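# Four arms stack four empty cartons in a crossed pile

## Task

Build a stack of the four empty cartons at the centre of the table: a bottom layer of two cartons lying next to each other, and a top layer of two cartons laid crosswise over that pair. None of the cartons may be crushed.

## Robot and tools

ROBOTS. Four identical i2rt Big YAM arms, arm1 to arm4. Each has six revolute joints, a two-finger gripper and a wrist camera sitting above the hand. Reach is about 1.0 m from the joint1 axis. Each foot (base_link) faces along its own +x. Feet in the scene frame (metres, quaternion w,x,y,z): arm1 (+0.616, -0.593, +0.915), (0.394, 0, 0, 0.919); arm2 (+0.630, +0.561, +0.990), (0.371, -0.004, 0.001, -0.929); arm3 (-0.613, +0.528, +0.902), (0.899, 0.003, -0.001, -0.437); arm4 (-0.533, -0.636, +0.954), (0.880, 0, -0.001, 0.475). So the arms sit at the four corners around the table centre.

FRAME. One shared scene frame: origin on the floor, +z up, lengths in metres. "hand" is the point between the finger pads, roughly 1 cm short of the fingertips. The fingers point along the hand's +z axis and the gap opens along its y axis. Printed hand positions can be off, more so at long reach.

JOINTS (absolute radians; tolerance for done in brackets). joint1_rad -2.879..2.879 (0.045): yaw about the foot, positive counter-clockwise seen from above, 0 along the foot's +x. joint2_rad 0..3.141 (0.14): shoulder, 0 = upper arm pointing back, positive lifts it up and forward. joint3_rad 0..3.019 (0.09): elbow, 0 = folded, positive opens. joint4_rad -1.692..1.57 (0.055): hand pitch, positive tips fingers up. joint5_rad -1.57..1.57 (0.03): sideways swing, positive to the arm's right. joint6_rad -2.094..2.094 (0.035): roll, positive clockwise viewed from behind the hand. gripper_m 0..0.093 m (0.003): fingertip gap, about 50-64 N per pad.

move. Arguments arm1, arm2, arm3, arm4 (each one arm's own part; an arm left out gets nothing new but may still be driving to an older target) and cameras (list of names or ["all"]; [] for none; omitted means none when there is an action, all when there is not). One arm's part may hold:
- joints: a dict of absolute targets by name, radians for joint1_rad..joint6_rad, metres for gripper_m.
- min_time_s: 0.1 to 8 s, the shortest duration for that arm's joint motions; only with joints.
- target: seven numbers [x, y, z, qw, qx, qy, qz], an absolute hand pose in the scene frame, metres. The hand goes in a straight line from its current hand_target toward it. With target, joints may contain only gripper_m.
- speed: top path speed, 0.002 to 0.5 m/s (default 0.25), turning capped at twice that in rad/s; refused without target.
All motions in one call begin together; all hand paths in a call finish together, paced by the slowest. Paths last 0.5 to 10 s, a whole call at most 15 s. Each step the commanded pose is clamped to 100 mm and 20 degrees from the measured hand, then solved by damped IK (position favoured). Expect lag, drift, overshoot of speed near full stretch and end errors of a centimetre or more. Joint moves can swing the hand wide. Paths ignore obstacles and other arms. An unknown key makes a call invalid; an out-of-range value gets it refused, and a refusal skips your later move, wait and finished_scene calls in that reply. A call with no action returns the full state, images and the scene number.

RESULTS. Per robot: joint_positions, Joint velocities (rad/s, gripper m/s; "within noise" when still), joint torques (N m, arm joints only, include gravity, offset and noisy; entries 3 and 4 wrap at ±28), hand, hand_target, joint_status, hand_status, on_its_own ("held at" is a target, not a reading). The "move" line gives each moved arm as done or its worst status. "as last shown" marks arms not in the call, whose statuses read "not commanded". "pictures" lists image order; frames may lag the state slightly. Status words: off_target (stopped short, may still push); time_out (joints get nearby holding targets and keep pushing; send the reported position to relax); not_followed, "pose unreachable", "joint command not followed" (a self/arm-clearance check blocked the targets; the arm may keep trying). MOTOR HOT appears from 85 °C; at 100 °C an OVER-TEMPERATURE FAULT drops the arm for 30-60 s or more, and blocked keys read limit_stop_at_motor_heat; resend targets afterwards.

GRIPPER. Closed on nothing it reads 0.000-0.003. On a rigid part at full force it reads up to 0.005 below the part's width (some up to 0.002 above). Just under the first-contact reading the grip is gentle; about 0.005 below it the force maxes out. Cartons give way, so a small target crushes them: stop a little below first contact. Open well above the reading to release.

wait: seconds 0 to 10, optional cameras; commands nothing new and returns the state.
zoom_image: camera (one name) and region [x0, y0, x1, y1] in pixels from the top-left, at most 504 by 504; only cameras in the latest images.
read_manual: section "licences" only; URDF licence text, no motion.
finished_scene: scene (integer 1 or 2). Make no other call after it in that reply. The stack must stand unaided.

CAMERAS. Wrist: arm1_cam_wrist..arm4_cam_wrist (fisheye 672x504). Room: cam_a, cam_b, cam_near_a, cam_near_b (896x504). Calibrations are given but may be off by a few millimetres and degrees.

AVOID. Arms pressing on each other (including one gripper closing on another's fingers) fails the scene; no state line reports arm contact, and the clearance check can be late and ignores fingers, housings and cameras. Don't knock anything off the table or out of the work area, drop cartons, release them while moving, slam, or hit fixed things. Arms don't stop on contact and keep pushing, heating motors, as do long holds and stretched poses. Loose objects may get brief random nudges. Time spent thinking lets the scene run on with the last commands held.

Each tool is called after ">>>" by a JSON object that holds its "fn" and its "kwargs".

## Session

>>> {"fn": "move", "kwargs": {"cameras": ["cam_a","cam_b","cam_near_a","cam_near_b"]}}

Scene clock: 0.00 s.
Joint torques (N m): no reading
Heat: arm1: hottest joint1_rad 40 °C; arm2: hottest joint6_rad 40 °C; arm3: hottest joint1_rad 38 °C; arm4: hottest joint1_rad 44 °C.
Joint velocities: within noise
arm1.joint_positions: joint1_rad=+0.179 joint2_rad=+0.617 joint3_rad=+1.406 joint4_rad=-1.417 joint5_rad=+0.111 joint6_rad=+0.340 gripper_m=+0.09396
arm1.joint_status: not commanded
arm1.hand: x=+0.4488 y=-0.4458 z=+1.4458 quat_wxyz=(-0.114, +0.775, -0.438, -0.441) (m; scene frame)
arm1.hand_target: x=+0.4505 y=-0.4470 z=+1.4581 quat_wxyz=(-0.116, +0.769, -0.435, -0.454) (m; scene frame)
arm1.hand_status: not commanded
arm2.joint_positions: joint1_rad=+0.227 joint2_rad=+0.633 joint3_rad=+1.333 joint4_rad=-1.225 joint5_rad=+0.246 joint6_rad=-0.317 gripper_m=+0.09396
arm2.joint_status: not commanded
arm2.hand: x=+0.4552 y=+0.3696 z=+1.5254 quat_wxyz=(-0.061, -0.719, -0.473, +0.506) (m; scene frame)
arm2.hand_target: x=+0.4565 y=+0.3716 z=+1.5387 quat_wxyz=(-0.066, -0.714, -0.467, +0.518) (m; scene frame)
arm2.hand_status: not commanded
arm3.joint_positions: joint1_rad=+0.178 joint2_rad=+0.626 joint3_rad=+1.315 joint4_rad=-1.505 joint5_rad=+0.218 joint6_rad=+0.357 gripper_m=+0.09396
arm3.joint_status: not commanded
arm3.hand: x=-0.4782 y=+0.3534 z=+1.3744 quat_wxyz=(-0.342, -0.512, -0.770, +0.165) (m; scene frame)
arm3.hand_target: x=-0.4791 y=+0.3541 z=+1.3875 quat_wxyz=(-0.356, -0.511, -0.765, +0.167) (m; scene frame)
arm3.hand_status: not commanded
arm4.joint_positions: joint1_rad=-0.391 joint2_rad=+0.618 joint3_rad=+1.439 joint4_rad=-1.280 joint5_rad=-0.275 joint6_rad=+0.302 gripper_m=+0.09396
arm4.joint_status: not commanded
arm4.hand: x=-0.3703 y=-0.4693 z=+1.5318 quat_wxyz=(-0.420, +0.196, -0.821, -0.333) (m; scene frame)
arm4.hand_target: x=-0.3731 y=-0.4712 z=+1.5415 quat_wxyz=(-0.429, +0.196, -0.815, -0.337) (m; scene frame)
arm4.hand_status: not commanded
pictures: cam_a, cam_b, cam_near_a, cam_near_b

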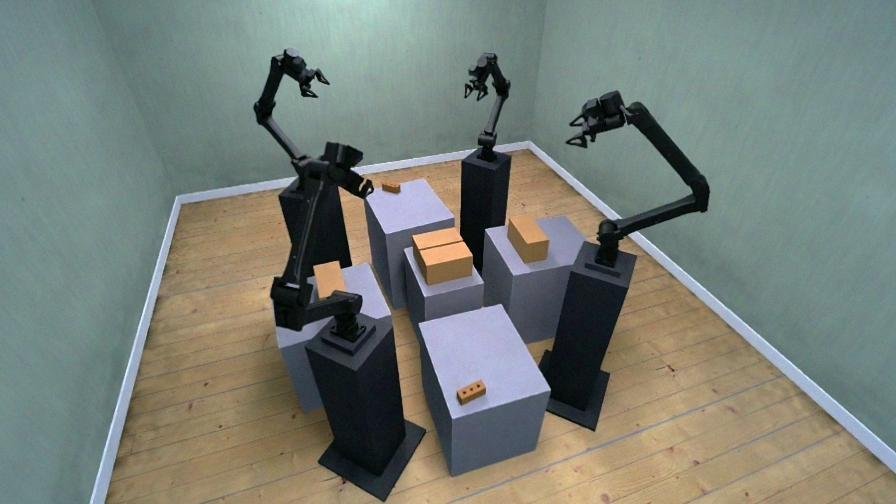

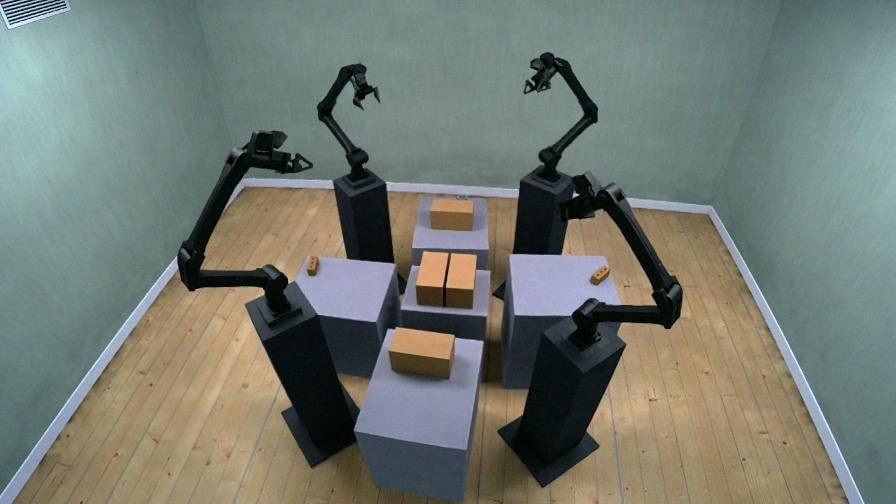

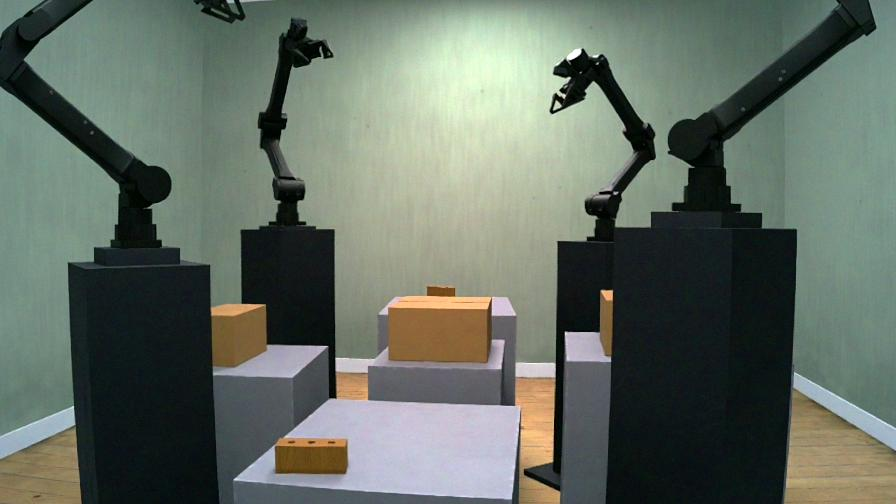

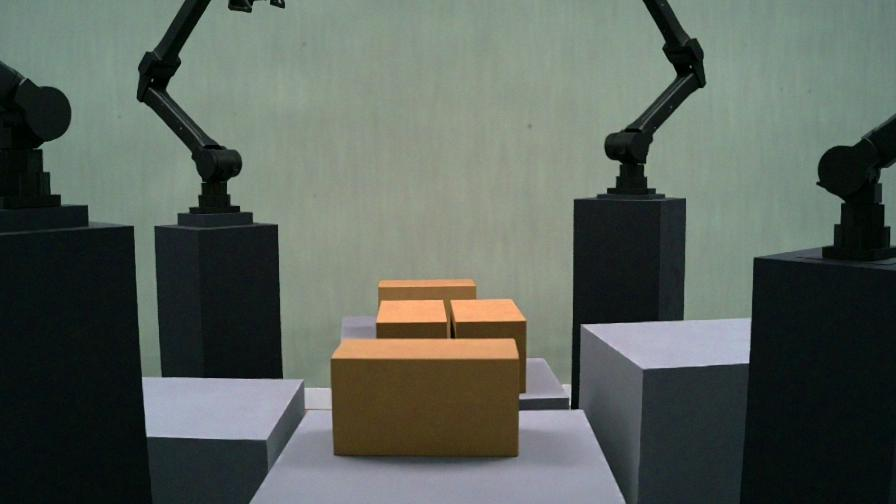

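>>> {"fn": "zoom_image", "kwargs": {"camera": "cam_near_b", "region": [300, 260, 580, 470]}}

>>> {"fn": "zoom_image", "kwargs": {"camera": "cam_b", "region": [360, 180, 520, 400]}}

>>> {"fn": "zoom_image", "kwargs": {"camera": "cam_a", "region": [270, 170, 600, 420]}}

>>> {"fn": "zoom_image", "kwargs": {"camera": "cam_near_a", "region": [200, 270, 640, 490]}}

Scaled by 1.800 from the camera's 896x504 image, which has a finer 1280x720 frame.

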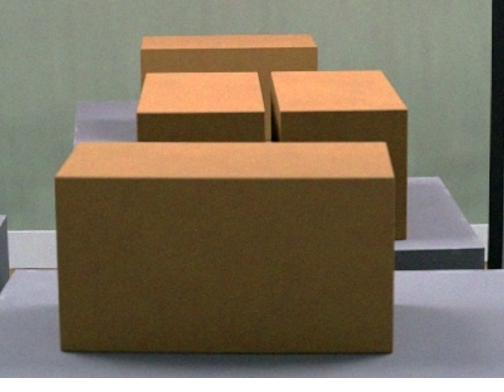

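Scaled by 2.291 from the camera's 896x504 image, which has a finer 1280x720 frame.

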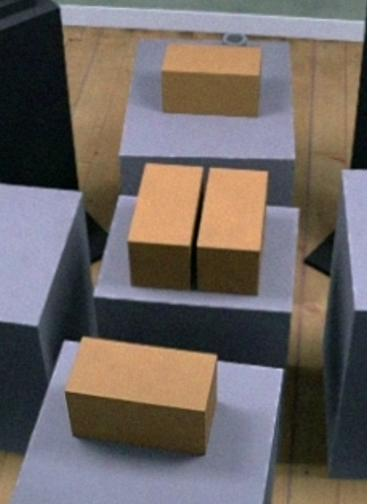

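Scaled by 1.527 from the camera's 896x504 image, which has a finer 1280x720 frame.

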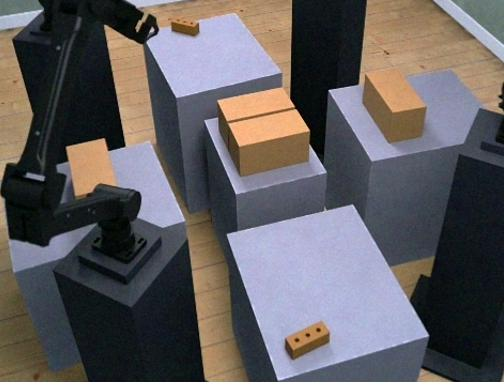

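Scaled by 1.145 from the camera's 896x504 image, which has a finer 1280x720 frame.

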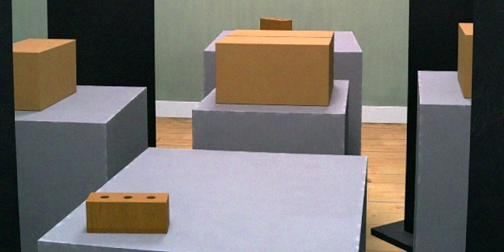

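>>> {"fn": "move", "kwargs": {"arm2": {"target":[0.27,0.55,0.9,0,0.9239,0,-0.3827],"speed":0.3}, "arm3": {"target":[-0.22,0.55,0.9,0.3827,0,0.9239,0],"speed":0.3}, "arm1": {"target":[0.26,-0.53,0.9,0,0.9239,0,-0.3827],"speed":0.3}, "arm4": {"target":[-0.23,-0.53,0.9,0.3827,0,0.9239,0],"speed":0.3}, "cameras": ["all"]}}

Scene clock: 18.23 s.
Joint torques (N m): arm1=[1.2 -3.6 6.06 1.98 -0.17 0.04] | arm2=[-0.15 -5.6 1.92 2.78 0.06 0.09] | arm3=[0.91 -6.59 6.65 2.02 -0.04 0.05] | arm4=[-1.14 -5.3 4.22 1.74 0.3 -0.26]
Heat: arm1: hottest joint1_rad 39 °C; arm2: hottest joint6_rad 39 °C; arm3: hottest joint1_rad 37 °C; arm4: hottest joint1_rad 43 °C.
move: arm1 off_target; arm2 done; arm3 off_target; arm4 done
Joint velocities: within noise
arm1.joint_positions: joint1_rad=+0.532 joint2_rad=+1.432 joint3_rad=+0.233 joint4_rad=+0.354 joint5_rad=-0.180 joint6_rad=-0.181 gripper_m=+0.09396
arm1.joint_status: not commanded
arm1.hand: x=+0.2822 y=-0.5296 z=+0.8905 quat_wxyz=(+0.002, +0.932, -0.013, -0.363) (m; scene frame)
arm1.hand_target: x=+0.2610 y=-0.5302 z=+0.9008 quat_wxyz=(+0.000, +0.924, +0.000, -0.383) (m; scene frame)
arm1.hand_status: off_target (0.024 m and 2.8 deg from the pose sent, 0.584 m and 55.5 deg at the start)
arm2.joint_positions: joint1_rad=-0.698 joint2_rad=+1.897 joint3_rad=+0.258 joint4_rad=+0.826 joint5_rad=+0.035 joint6_rad=+0.025 gripper_m=+0.09396
arm2.joint_status: not commanded
arm2.hand: x=+0.2773 y=+0.5463 z=+0.8992 quat_wxyz=(+0.000, -0.927, -0.010, +0.374) (m; scene frame)
arm2.hand_target: x=+0.2702 y=+0.5500 z=+0.9000 quat_wxyz=(+0.000, -0.924, +0.000, +0.382) (m; scene frame)
arm2.hand_status: done (0.008 m and 1.6 deg from the pose sent, 0.677 m and 61.9 deg at the start; pose on its path clipped on 10 of 116 steps)
arm3.joint_positions: joint1_rad=+0.982 joint2_rad=+1.448 joint3_rad=+0.324 joint4_rad=+0.297 joint5_rad=+0.066 joint6_rad=+0.065 gripper_m=+0.09396
arm3.joint_status: not commanded
arm3.hand: x=-0.2376 y=+0.5450 z=+0.8911 quat_wxyz=(-0.366, -0.007, -0.931, +0.003) (m; scene frame)
arm3.hand_target: x=-0.2207 y=+0.5500 z=+0.9006 quat_wxyz=(-0.383, +0.000, -0.924, +0.000) (m; scene frame)
arm3.hand_status: off_target (0.020 m and 2.3 deg from the pose sent, 0.575 m and 65.1 deg at the start)
arm4.joint_positions: joint1_rad=-0.437 joint2_rad=+1.614 joint3_rad=+0.167 joint4_rad=+0.567 joint5_rad=+0.373 joint6_rad=+0.407 gripper_m=+0.09396
arm4.joint_status: not commanded
arm4.hand: x=-0.2403 y=-0.5307 z=+0.8993 quat_wxyz=(-0.377, +0.005, -0.926, +0.000) (m; scene frame)
arm4.hand_target: x=-0.2304 y=-0.5302 z=+0.9001 quat_wxyz=(-0.382, +0.000, -0.924, +0.000) (m; scene frame)
arm4.hand_status: done (0.010 m and 0.9 deg from the pose sent, 0.650 m and 46.3 deg at the start)
pictures: arm1_cam_wrist, arm2_cam_wrist, arm3_cam_wrist, arm4_cam_wrist, cam_a, cam_b, cam_near_a, cam_near_b
camera_calibration:
arm1_cam_wrist: T_world_to_cam=[[0.0112673, 0.999902, -0.00834353, 0.533387], [0.991544, -0.0122511, -0.129191, -0.167772], [-0.129281, -0.00681734, -0.991585, 1.04038], [0, 0, 0, 1]] pos_world=[0.294844, -0.528298, 1.0144]
arm2_cam_wrist: T_world_to_cam=[[-0.0207541, 0.999766, 0.0060555, -0.545219], [0.987872, 0.0214387, -0.153786, -0.142358], [-0.15388, 0.00279036, -0.988086, 1.05479], [0, 0, 0, 1]] pos_world=[0.291627, 0.545201, 1.02363]
arm3_cam_wrist: T_world_to_cam=[[-0.0116134, -0.999925, 0.00389428, 0.538259], [-0.989814, 0.0109431, -0.141943, -0.110315], [0.141889, -0.00550304, -0.989867, 1.04158], [0, 0, 0, 1]] pos_world=[-0.25073, 0.545158, 1.01327]
arm4_cam_wrist: T_world_to_cam=[[0.0188316, -0.999788, 0.00838377, -0.536542], [-0.987896, -0.0198976, -0.153836, -0.106046], [0.15397, -0.00538532, -0.988061, 1.04536], [0, 0, 0, 1]] pos_world=[-0.255612, -0.532909, 1.02106]

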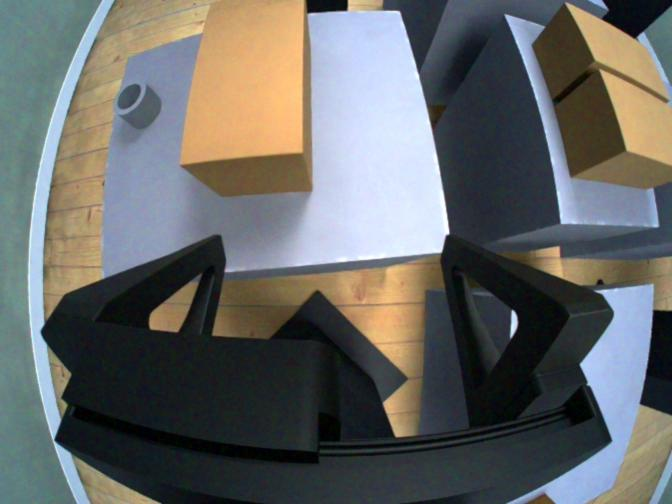

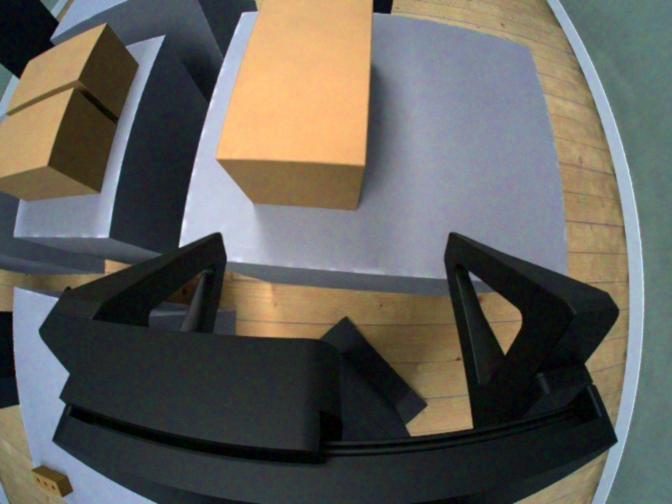

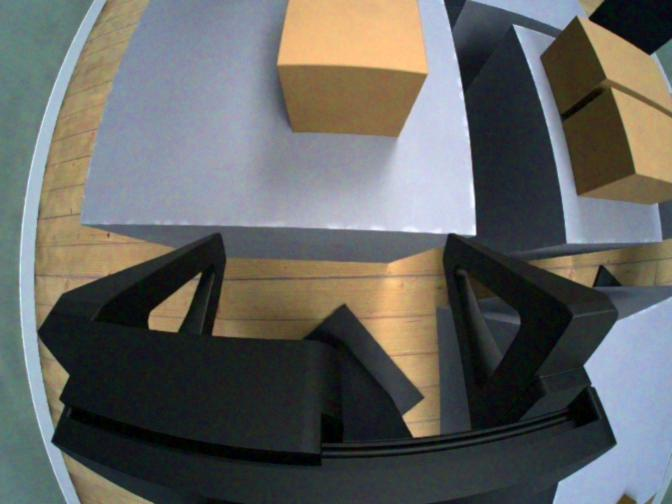

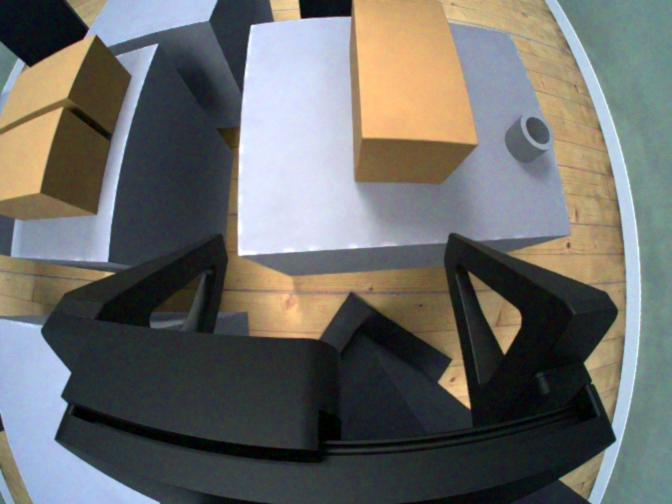

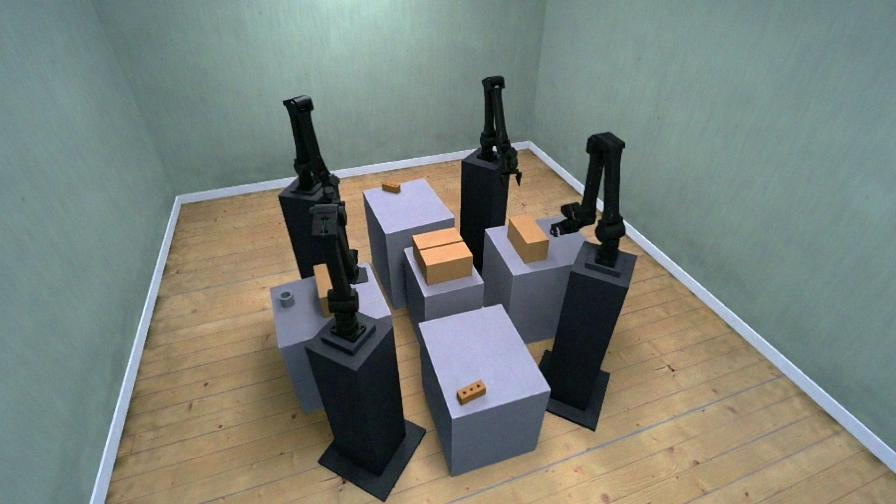

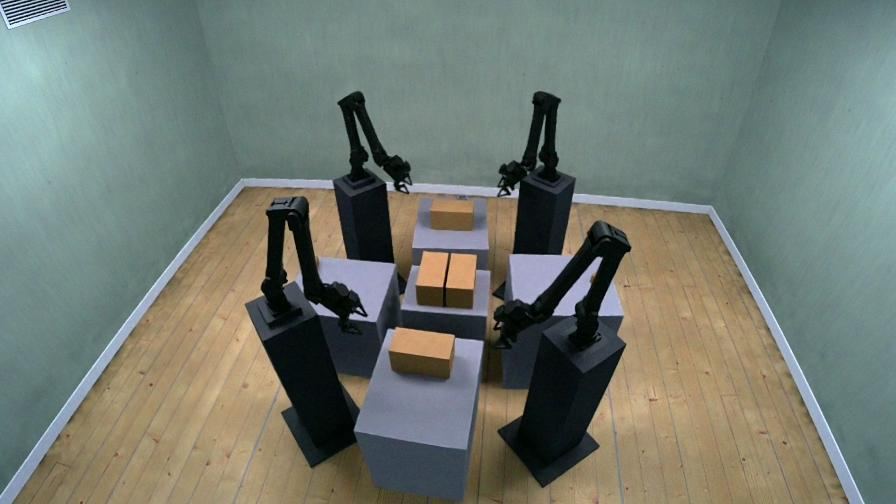

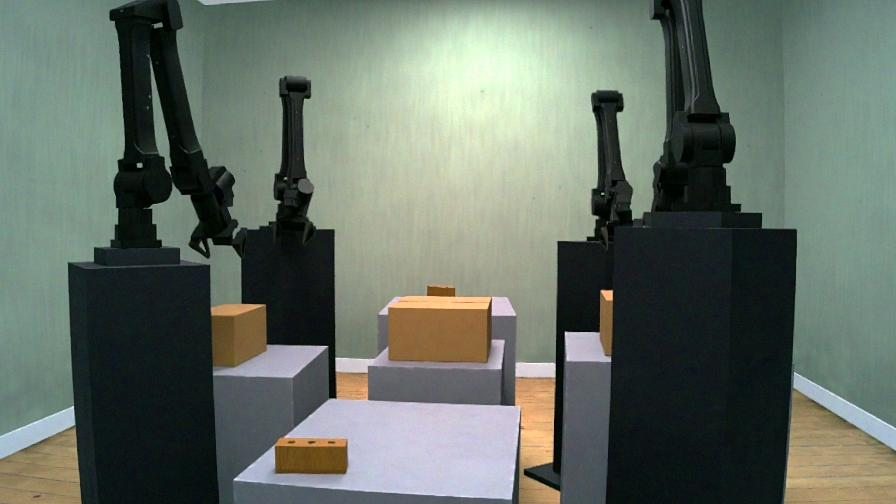

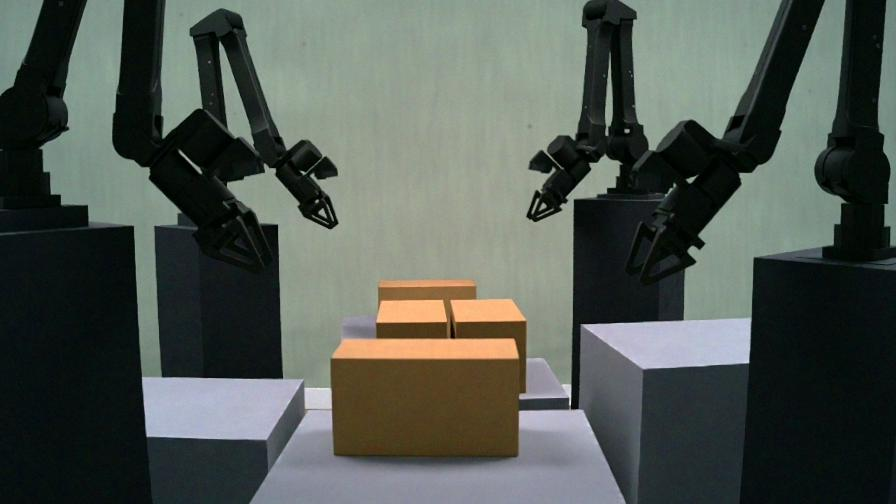

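>>> {"fn": "move", "kwargs": {"arm2": {"target":[0.25,0.511,0.735,-0.0117,0.9234,-0.0282,-0.3825],"speed":0.25}, "arm3": {"target":[-0.125,0.526,0.735,0.3825,0.0282,0.9234,-0.0117],"speed":0.25}, "arm1": {"target":[0.3,0.0,0.98,0,0.9239,0,-0.3827],"speed":0.4}, "cameras": ["arm1_cam_wrist","arm2_cam_wrist","arm3_cam_wrist","cam_near_b","cam_b"]}}

Scene clock: 28.50 s.
Joint torques (N m): arm1=[-0.44 -14.74 10.56 0.25 -0.53 0.03] | arm2=[1.44 -8.59 -2.1 2.92 0.31 0.08] | arm3=[-0.79 -12.63 2.04 2.02 -0.02 0.06] | arm4=[-1.14 -5.19 4.23 1.77 0.28 -0.25]
Heat: arm1: hottest joint1_rad 39 °C; arm2: hottest joint6_rad 39 °C; arm3: hottest joint1_rad 37 °C; arm4: hottest joint1_rad 43 °C.
move: arm1 off_target; arm2 done; arm3 done
Joint velocities: within noise
arm1.joint_positions: joint1_rad=-0.443 joint2_rad=+2.042 joint3_rad=+1.533 joint4_rad=-0.788 joint5_rad=-0.733 joint6_rad=-1.131 gripper_m=+0.09396
arm1.joint_status: not commanded
arm1.hand: x=+0.3048 y=-0.0183 z=+0.9696 quat_wxyz=(+0.013, +0.926, -0.008, -0.377) (m; scene frame)
arm1.hand_target: x=+0.3004 y=-0.0010 z=+0.9804 quat_wxyz=(-0.001, +0.924, +0.000, -0.383) (m; scene frame)
arm1.hand_status: off_target (0.022 m and 1.9 deg from the pose sent, 0.537 m and 2.8 deg at the start)
arm2.joint_positions: joint1_rad=-0.546 joint2_rad=+2.607 joint3_rad=+0.574 joint4_rad=+1.204 joint5_rad=+0.195 joint6_rad=+0.195 gripper_m=+0.09396
arm2.joint_status: not commanded
arm2.hand: x=+0.2519 y=+0.5144 z=+0.7358 quat_wxyz=(+0.015, -0.926, +0.027, +0.375) (m; scene frame)
arm2.hand_target: x=+0.2499 y=+0.5110 z=+0.7351 quat_wxyz=(+0.012, -0.923, +0.028, +0.382) (m; scene frame)
arm2.hand_status: done (0.004 m and 1.0 deg from the pose sent, 0.170 m and 4.7 deg at the start)
arm3.joint_positions: joint1_rad=+0.935 joint2_rad=+2.215 joint3_rad=+0.660 joint4_rad=+0.746 joint5_rad=+0.061 joint6_rad=+0.058 gripper_m=+0.09396
arm3.joint_status: not commanded
arm3.hand: x=-0.1320 y=+0.5320 z=+0.7344 quat_wxyz=(-0.374, -0.025, -0.927, +0.010) (m; scene frame)
arm3.hand_target: x=-0.1252 y=+0.5260 z=+0.7351 quat_wxyz=(-0.382, -0.028, -0.923, +0.012) (m; scene frame)
arm3.hand_status: done (0.009 m and 1.1 deg from the pose sent, 0.193 m and 3.3 deg at the start)
arm4: as last shown
arm4.joint_positions: joint1_rad=-0.437 joint2_rad=+1.614 joint3_rad=+0.167 joint4_rad=+0.568 joint5_rad=+0.373 joint6_rad=+0.407 gripper_m=+0.09396
arm4.hand_target: x=-0.2303 y=-0.5302 z=+0.9002 quat_wxyz=(-0.383, +0.000, -0.924, +0.000) (m; scene frame)
pictures: arm1_cam_wrist, arm2_cam_wrist, arm3_cam_wrist, cam_b, cam_near_b
camera_calibration:
arm1_cam_wrist: T_world_to_cam=[[-0.00738521, 0.999653, -0.0252942, 0.0446006], [0.987377, 0.0032877, -0.158354, -0.143935], [-0.158215, -0.0261444, -0.987058, 1.12923], [0, 0, 0, 1]] pos_world=[0.32111, -0.0145888, 1.09295]
arm2_cam_wrist: T_world_to_cam=[[0.0588337, 0.998246, 0.00654565, -0.532601], [0.985885, -0.0570731, -0.157393, -0.098197], [-0.156743, 0.0157133, -0.987514, 0.883228], [0, 0, 0, 1]] pos_world=[0.266586, 0.512184, 0.860231]
arm3_cam_wrist: T_world_to_cam=[[-0.0501343, -0.998738, 0.00283926, 0.522131], [-0.986049, 0.0490451, -0.159065, -0.0350186], [0.158725, -0.0107743, -0.987264, 0.87464], [0, 0, 0, 1]] pos_world=[-0.147181, 0.532613, 0.856448]

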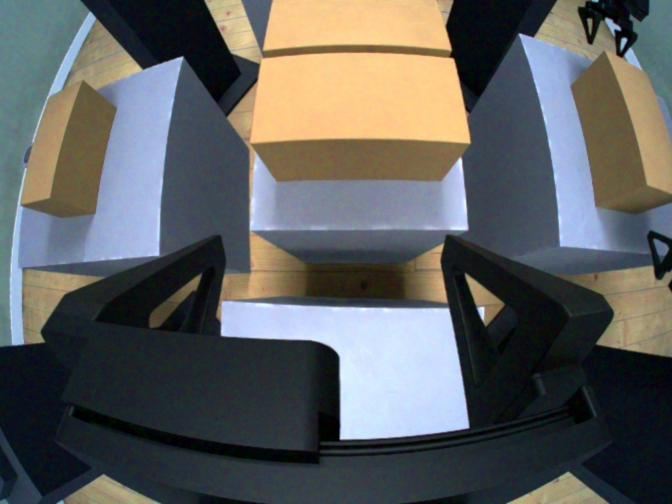

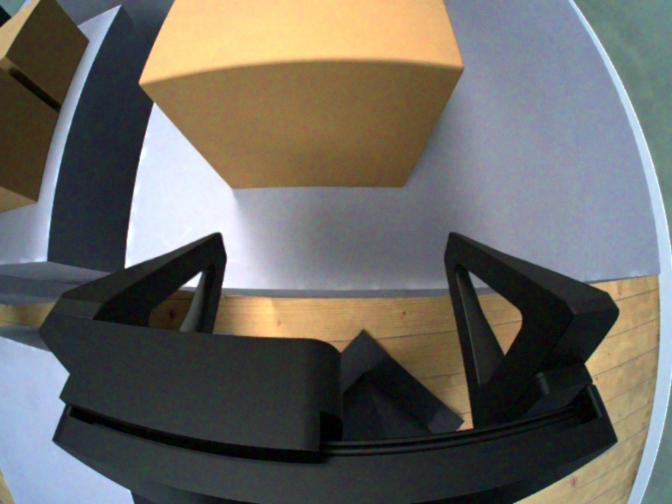

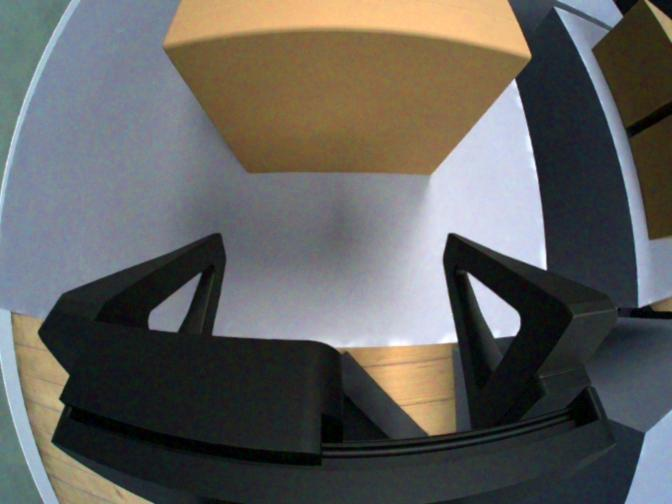

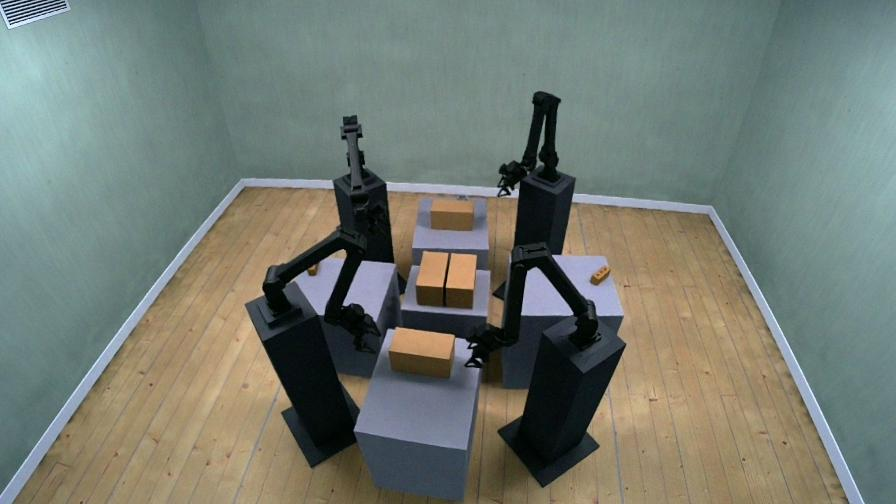

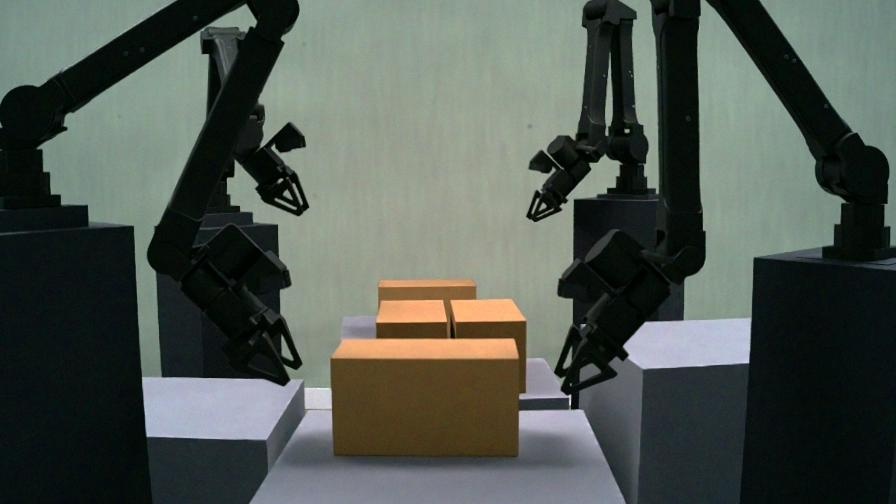

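>>> {"fn": "move", "kwargs": {"arm2": {"target":[0.209,0.505,0.732,-0.0117,0.9234,-0.0282,-0.3825],"speed":0.12}, "arm3": {"target":[-0.075,0.524,0.732,0.3825,0.0282,0.9234,-0.0117],"speed":0.12}, "cameras": ["arm2_cam_wrist","arm3_cam_wrist","cam_near_b"]}}

Scene clock: 31.50 s.
Joint torques (N m): arm1=[-0.38 -14.8 10.56 0.27 -0.53 0.03] | arm2=[1.38 -11.93 -0.99 1.43 -0.02 0.01] | arm3=[-0.79 -13.98 3.1 1.1 -0.05 0.06] | arm4=[-1.08 -5.3 4.19 1.76 0.28 -0.26]
Heat: arm1: hottest joint3_rad 40 °C; arm2: hottest joint6_rad 39 °C; arm3: hottest joint1_rad 37 °C; arm4: hottest joint1_rad 43 °C.
move: arm2 off_target; arm3 done
Joint velocities: within noise
arm1, arm4: as last shown
arm1.hand_target: x=+0.3004 y=-0.0009 z=+0.9804 quat_wxyz=(-0.001, +0.924, +0.000, -0.383) (m; scene frame)
arm2.joint_positions: joint1_rad=-0.546 joint2_rad=+2.593 joint3_rad=+0.663 joint4_rad=+1.102 joint5_rad=+0.195 joint6_rad=+0.195 gripper_m=+0.09396
arm2.joint_status: not commanded
arm2.hand: x=+0.2180 y=+0.5071 z=+0.7258 quat_wxyz=(+0.015, -0.926, +0.027, +0.376) (m; scene frame)
arm2.hand_target: x=+0.2090 y=+0.5050 z=+0.7321 quat_wxyz=(+0.012, -0.923, +0.028, +0.383) (m; scene frame)
arm2.hand_status: off_target (0.011 m and 0.9 deg from the pose sent, 0.044 m and 1.0 deg at the start)
arm3.joint_positions: joint1_rad=+0.928 joint2_rad=+2.236 joint3_rad=+0.796 joint4_rad=+0.654 joint5_rad=+0.056 joint6_rad=+0.055 gripper_m=+0.09396
arm3.joint_status: not commanded
arm3.hand: x=-0.0789 y=+0.5307 z=+0.7358 quat_wxyz=(-0.384, -0.026, -0.923, +0.009) (m; scene frame)
arm3.hand_target: x=-0.0751 y=+0.5240 z=+0.7321 quat_wxyz=(-0.383, -0.028, -0.923, +0.012) (m; scene frame)
arm3.hand_status: done (0.009 m and 0.4 deg from the pose sent, 0.058 m and 1.1 deg at the start)
pictures: arm2_cam_wrist, arm3_cam_wrist, cam_near_b
camera_calibration:
arm2_cam_wrist: T_world_to_cam=[[0.0588884, 0.998246, 0.00602261, -0.522827], [0.98558, -0.0571804, -0.159253, -0.0651737], [-0.158629, 0.0153139, -0.987219, 0.868461], [0, 0, 0, 1]] pos_world=[0.232786, 0.504884, 0.850131]
arm3_cam_wrist: T_world_to_cam=[[-0.0512089, -0.998688, 0.000544008, 0.525096], [-0.982214, 0.0502657, -0.18091, 0.0333142], [0.180645, -0.00979855, -0.983499, 0.865966], [0, 0, 0, 1]] pos_world=[-0.0968214, 0.531218, 0.857418]

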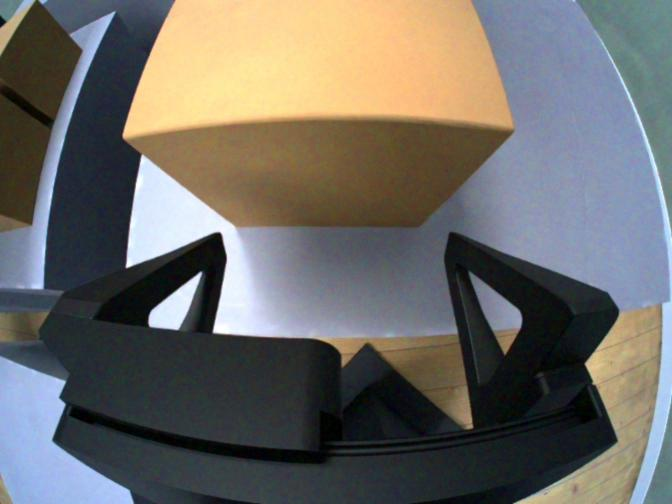

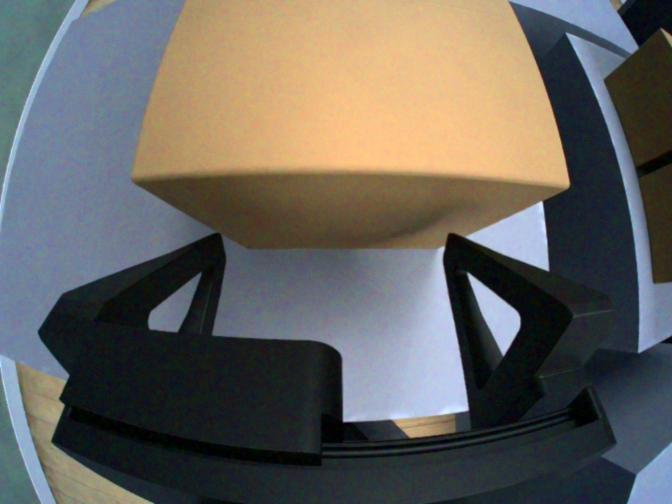

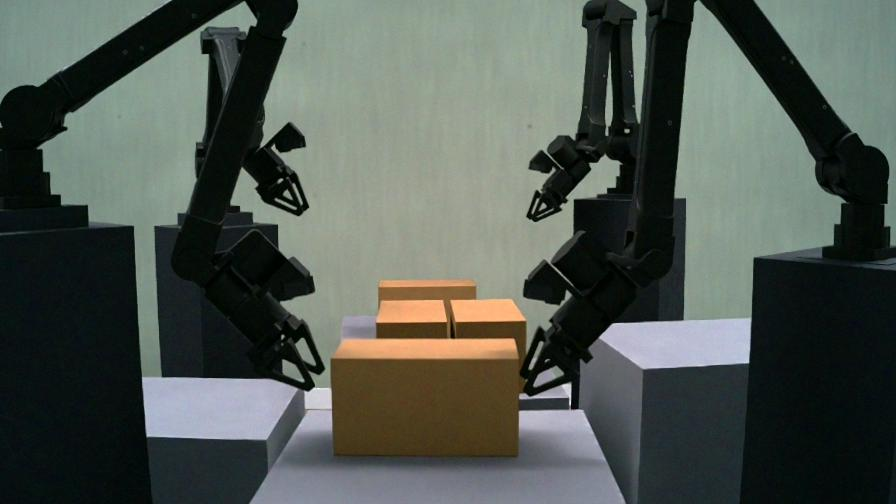

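>>> {"fn": "move", "kwargs": {"arm2": {"target":[0.180,0.505,0.740,-0.0117,0.9234,-0.0282,-0.3825],"speed":0.06}, "arm3": {"target":[-0.058,0.52,0.734,0.3825,0.0282,0.9234,-0.0117],"speed":0.06}, "cameras": ["arm2_cam_wrist","arm3_cam_wrist","cam_near_b"]}}

Scene clock: 33.67 s.
Joint torques (N m): arm1=[-0.38 -14.8 10.56 0.27 -0.53 0.03] | arm2=[-0.26 -12.98 0.05 1.51 -0.06 -0.11] | arm3=[-0.85 -14.21 4.21 1.2 -0.01 0.06] | arm4=[-1.03 -5.07 4.22 1.83 0.3 -0.26]
Heat: arm1: hottest joint3_rad 41 °C; arm2: hottest joint6_rad 39 °C; arm3: hottest joint1_rad 37 °C; arm4: hottest joint1_rad 43 °C.
move: arm2 off_target; arm3 off_target
Joint velocities: within noise
arm1, arm4: as last shown
arm2.joint_positions: joint1_rad=-0.553 joint2_rad=+2.548 joint3_rad=+0.705 joint4_rad=+1.003 joint5_rad=+0.184 joint6_rad=+0.193 gripper_m=+0.09396
arm2.joint_status: not commanded
arm2.hand: x=+0.1957 y=+0.5038 z=+0.7294 quat_wxyz=(+0.013, -0.929, +0.027, +0.369) (m; scene frame)
arm2.hand_target: x=+0.1803 y=+0.5052 z=+0.7401 quat_wxyz=(+0.012, -0.923, +0.028, +0.383) (m; scene frame)
arm2.hand_status: off_target (0.019 m and 1.6 deg from the pose sent, 0.041 m and 0.9 deg at the start)
arm3.joint_positions: joint1_rad=+0.919 joint2_rad=+2.239 joint3_rad=+0.829 joint4_rad=+0.609 joint5_rad=+0.048 joint6_rad=+0.046 gripper_m=+0.09396
arm3.joint_status: not commanded
arm3.hand: x=-0.0691 y=+0.5275 z=+0.7342 quat_wxyz=(-0.377, -0.025, -0.926, +0.009) (m; scene frame)
arm3.hand_target: x=-0.0585 y=+0.5199 z=+0.7342 quat_wxyz=(-0.382, -0.028, -0.923, +0.012) (m; scene frame)
arm3.hand_status: off_target (0.013 m and 0.8 deg from the pose sent, 0.024 m and 0.4 deg at the start)
pictures: arm2_cam_wrist, arm3_cam_wrist, cam_near_b
camera_calibration:
arm2_cam_wrist: T_world_to_cam=[[0.0580652, 0.998309, 0.00281681, -0.515763], [0.98776, -0.057042, -0.145176, -0.0536217], [-0.14477, 0.011212, -0.989402, 0.869483], [0, 0, 0, 1]] pos_world=[0.208788, 0.502084, 0.853936]
arm3_cam_wrist: T_world_to_cam=[[-0.048569, -0.998818, 0.0019973, 0.521642], [-0.984926, 0.0475609, -0.166307, 0.0333697], [0.166015, -0.0100446, -0.986072, 0.863558], [0, 0, 0, 1]] pos_world=[-0.0851615, 0.528112, 0.856038]

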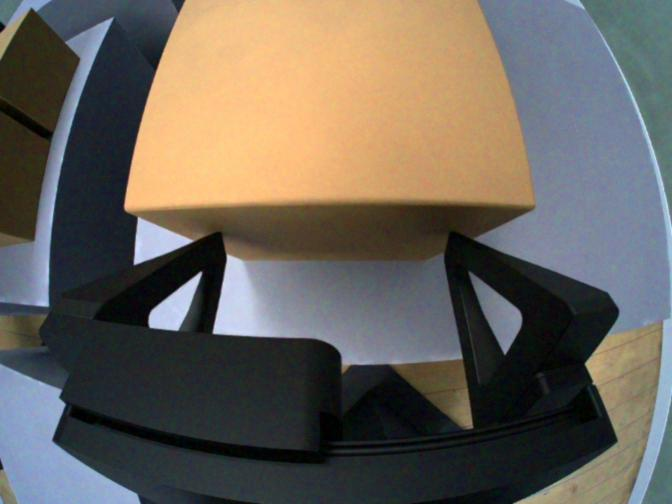

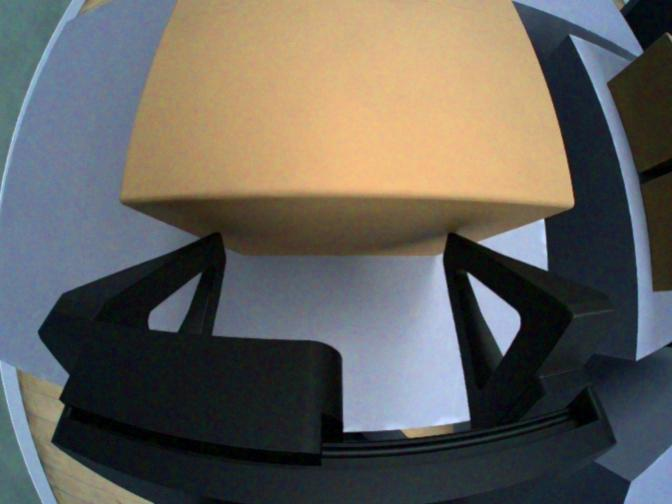

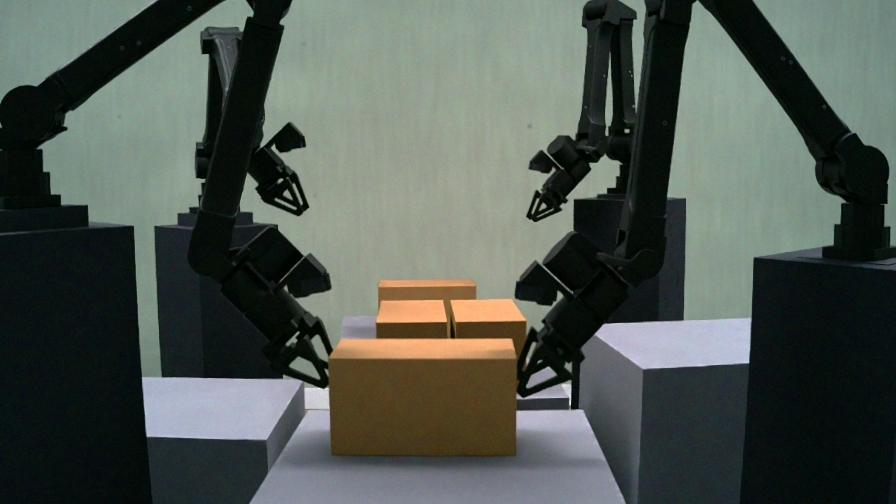

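>>> {"fn": "move", "kwargs": {"arm2": {"target":[0.160,0.506,0.740,-0.0117,0.9234,-0.0282,-0.3825],"speed":0.08}, "arm3": {"target":[-0.038,0.52,0.740,0.3825,0.0282,0.9234,-0.0117],"speed":0.08}, "cameras": ["arm2_cam_wrist","arm3_cam_wrist","cam_near_b"]}}

>>> {"fn": "move", "kwargs": {"arm2": {"target":[0.160,0.506,0.80,-0.0117,0.9234,-0.0282,-0.3825],"speed":0.08}, "arm3": {"target":[-0.038,0.52,0.80,0.3825,0.0282,0.9234,-0.0117],"speed":0.08}, "cameras": ["arm2_cam_wrist","arm3_cam_wrist","cam_near_b"]}}

Scene clock: 35.83 s.
Joint torques (N m): arm1=[-0.38 -14.8 10.55 0.27 -0.52 0.03] | arm2=[-0.67 -13.27 2.24 1.7 -0.02 -0.18] | arm3=[-0.91 -14.97 6.06 1.55 0 0.06] | arm4=[-0.97 -5.19 4.25 1.76 0.28 -0.26]
Heat: arm1: hottest joint3_rad 41 °C; arm2: hottest joint6_rad 39 °C; arm3: hottest joint1_rad 37 °C; arm4: hottest joint1_rad 43 °C.
move: arm2 off_target; arm3 off_target
Joint velocities: within noise
arm1, arm4: as last shown
arm2.joint_positions: joint1_rad=-0.562 joint2_rad=+2.543 joint3_rad=+0.726 joint4_rad=+0.941 joint5_rad=+0.174 joint6_rad=+0.187 gripper_m=+0.09396
arm2.joint_status: not commanded
arm2.hand: x=+0.1929 y=+0.5055 z=+0.7225 quat_wxyz=(+0.015, -0.935, +0.025, +0.352) (m; scene frame)
arm2.hand_target: x=+0.1609 y=+0.5063 z=+0.7410 quat_wxyz=(+0.012, -0.923, +0.028, +0.383) (m; scene frame)
arm2.hand_status: off_target (0.037 m and 3.7 deg from the pose sent, 0.037 m and 1.6 deg at the start)
arm3.joint_positions: joint1_rad=+0.919 joint2_rad=+2.239 joint3_rad=+0.853 joint4_rad=+0.544 joint5_rad=+0.048 joint6_rad=+0.046 gripper_m=+0.09396
arm3.joint_status: not commanded
arm3.hand: x=-0.0677 y=+0.5275 z=+0.7287 quat_wxyz=(-0.358, -0.024, -0.933, +0.010) (m; scene frame)
arm3.hand_target: x=-0.0395 y=+0.5197 z=+0.7412 quat_wxyz=(-0.382, -0.028, -0.923, +0.012) (m; scene frame)
arm3.hand_status: off_target (0.033 m and 3.1 deg from the pose sent, 0.032 m and 0.8 deg at the start)
pictures: arm2_cam_wrist, arm3_cam_wrist, cam_near_b
camera_calibration:
arm2_cam_wrist: T_world_to_cam=[[0.0559697, 0.998394, 0.00872922, -0.521252], [0.992516, -0.0546856, -0.109184, -0.0799323], [-0.108531, 0.0147749, -0.993983, 0.856773], [0, 0, 0, 1]] pos_world=[0.201495, 0.503385, 0.847441]
arm3_cam_wrist: T_world_to_cam=[[-0.0480332, -0.998834, 0.00486389, 0.51967], [-0.991016, 0.0470476, -0.125196, 0.00365179], [0.124821, -0.0108337, -0.99212, 0.860045], [0, 0, 0, 1]] pos_world=[-0.0787712, 0.528209, 0.851197]

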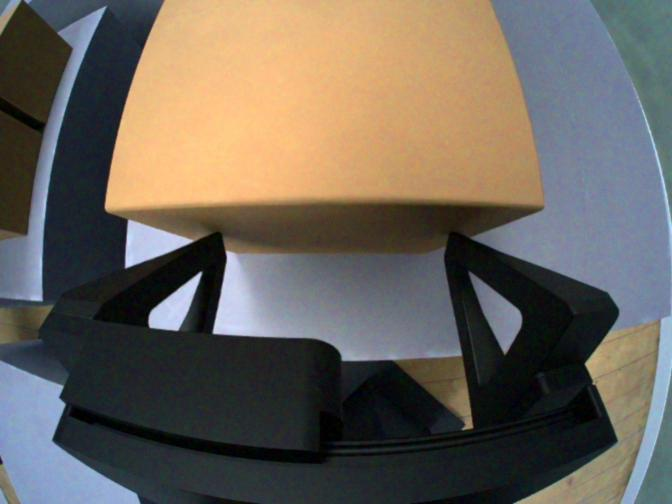

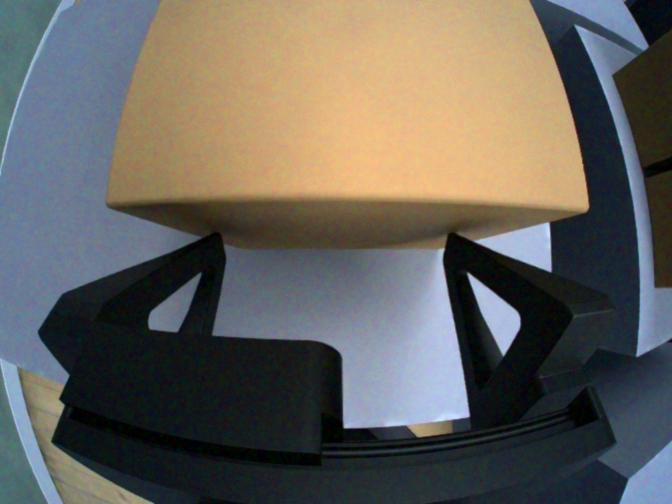

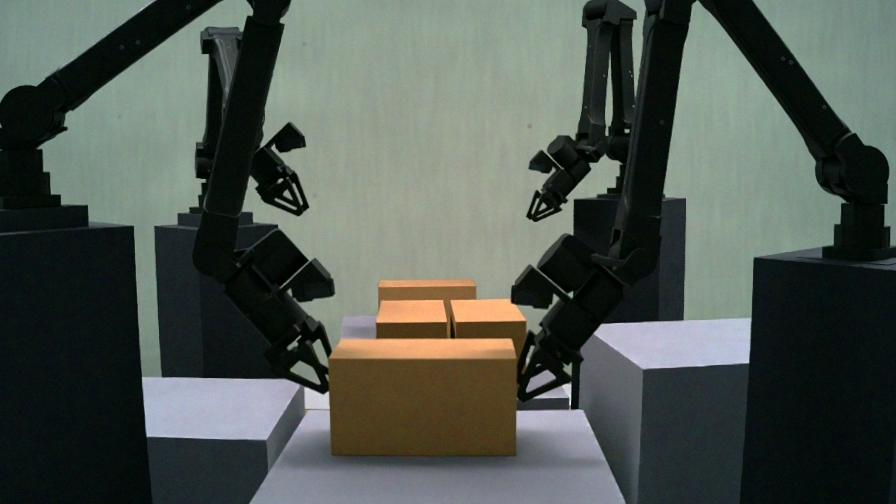

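Scene clock: 37.23 s.
Joint torques (N m): arm1=[-0.38 -14.74 10.55 0.27 -0.52 0.03] | arm2=[-0.15 -13.39 1.78 2.15 0.02 -0.15] | arm3=[-0.79 -17.9 5.53 1.87 0.04 0.08] | arm4=[-1.26 -5.13 4.23 1.78 0.29 -0.25]
Heat: arm1: hottest joint3_rad 42 °C; arm2: hottest joint6_rad 39 °C; arm3: hottest joint1_rad 37 °C; arm4: hottest joint1_rad 43 °C.
move: arm2 off_target; arm3 off_target
Joint velocities: within noise
arm1, arm4: as last shown
arm2.joint_positions: joint1_rad=-0.565 joint2_rad=+2.353 joint3_rad=+0.651 joint4_rad=+0.827 joint5_rad=+0.173 joint6_rad=+0.185 gripper_m=+0.09396
arm2.joint_status: not commanded
arm2.hand: x=+0.1866 y=+0.5050 z=+0.7776 quat_wxyz=(+0.015, -0.935, +0.025, +0.352) (m; scene frame)
arm2.hand_target: x=+0.1607 y=+0.5062 z=+0.8001 quat_wxyz=(+0.012, -0.923, +0.028, +0.383) (m; scene frame)
arm2.hand_status: off_target (0.035 m and 3.8 deg from the pose sent, 0.084 m and 3.7 deg at the start)
arm3.joint_positions: joint1_rad=+0.918 joint2_rad=+2.115 joint3_rad=+0.831 joint4_rad=+0.404 joint5_rad=+0.048 joint6_rad=+0.045 gripper_m=+0.09396
arm3.joint_status: not commanded
arm3.hand: x=-0.0708 y=+0.5269 z=+0.7654 quat_wxyz=(-0.340, -0.024, -0.940, +0.011) (m; scene frame)
arm3.hand_target: x=-0.0395 y=+0.5198 z=+0.8006 quat_wxyz=(-0.383, -0.028, -0.923, +0.012) (m; scene frame)
arm3.hand_status: off_target (0.048 m and 5.2 deg from the pose sent, 0.077 m and 3.1 deg at the start)
pictures: arm2_cam_wrist, arm3_cam_wrist, cam_near_b
camera_calibration:
arm2_cam_wrist: T_world_to_cam=[[0.0558817, 0.998397, 0.00897733, -0.521084], [0.992597, -0.0545814, -0.108502, -0.0682642], [-0.107838, 0.0149742, -0.994056, 0.910784], [0, 0, 0, 1]] pos_world=[0.195095, 0.502885, 0.902641]
arm3_cam_wrist: T_world_to_cam=[[-0.0477825, -0.998828, 0.0076573, 0.516596], [-0.995001, 0.0469235, -0.0881593, -0.0233439], [0.0876967, -0.0118315, -0.996077, 0.897689], [0, 0, 0, 1]] pos_world=[-0.0772673, 0.527707, 0.888154]

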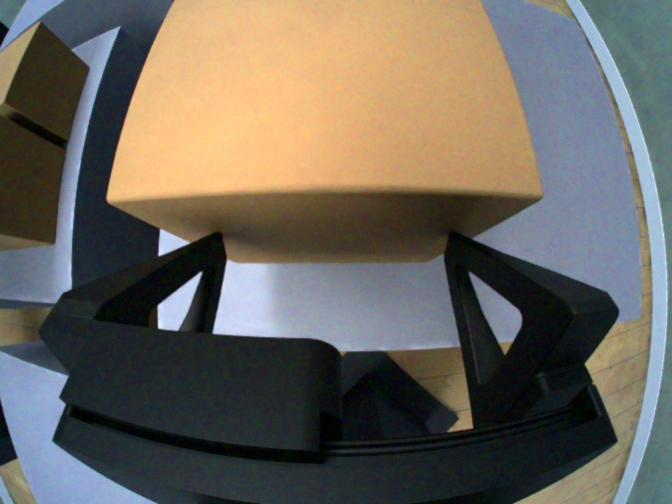

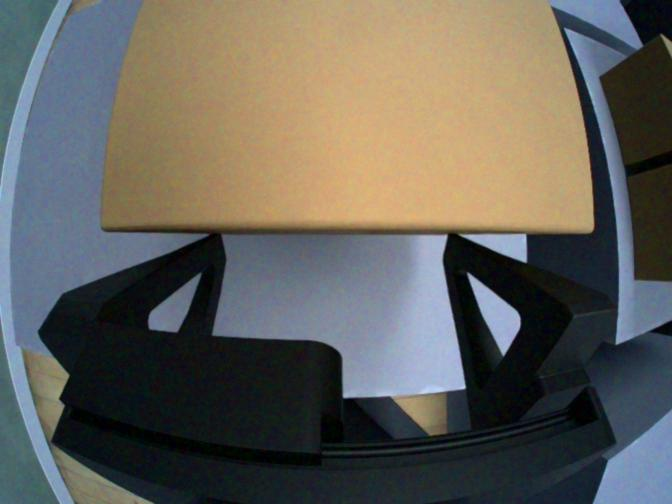

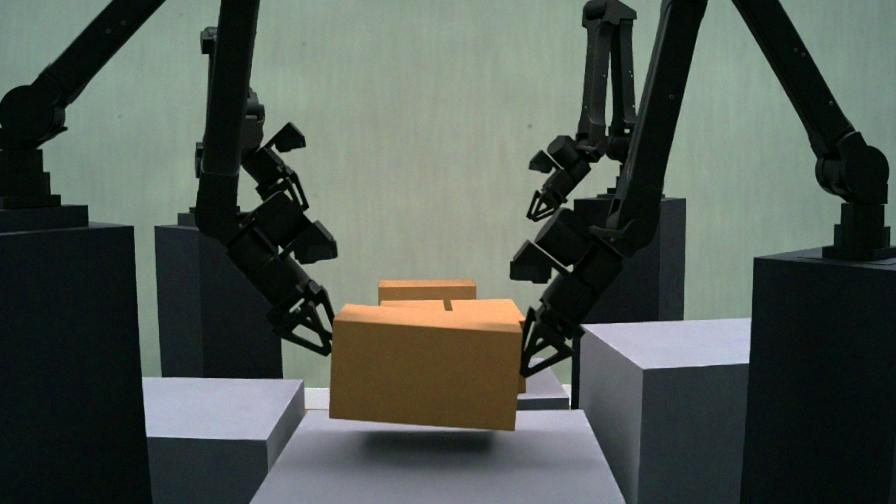

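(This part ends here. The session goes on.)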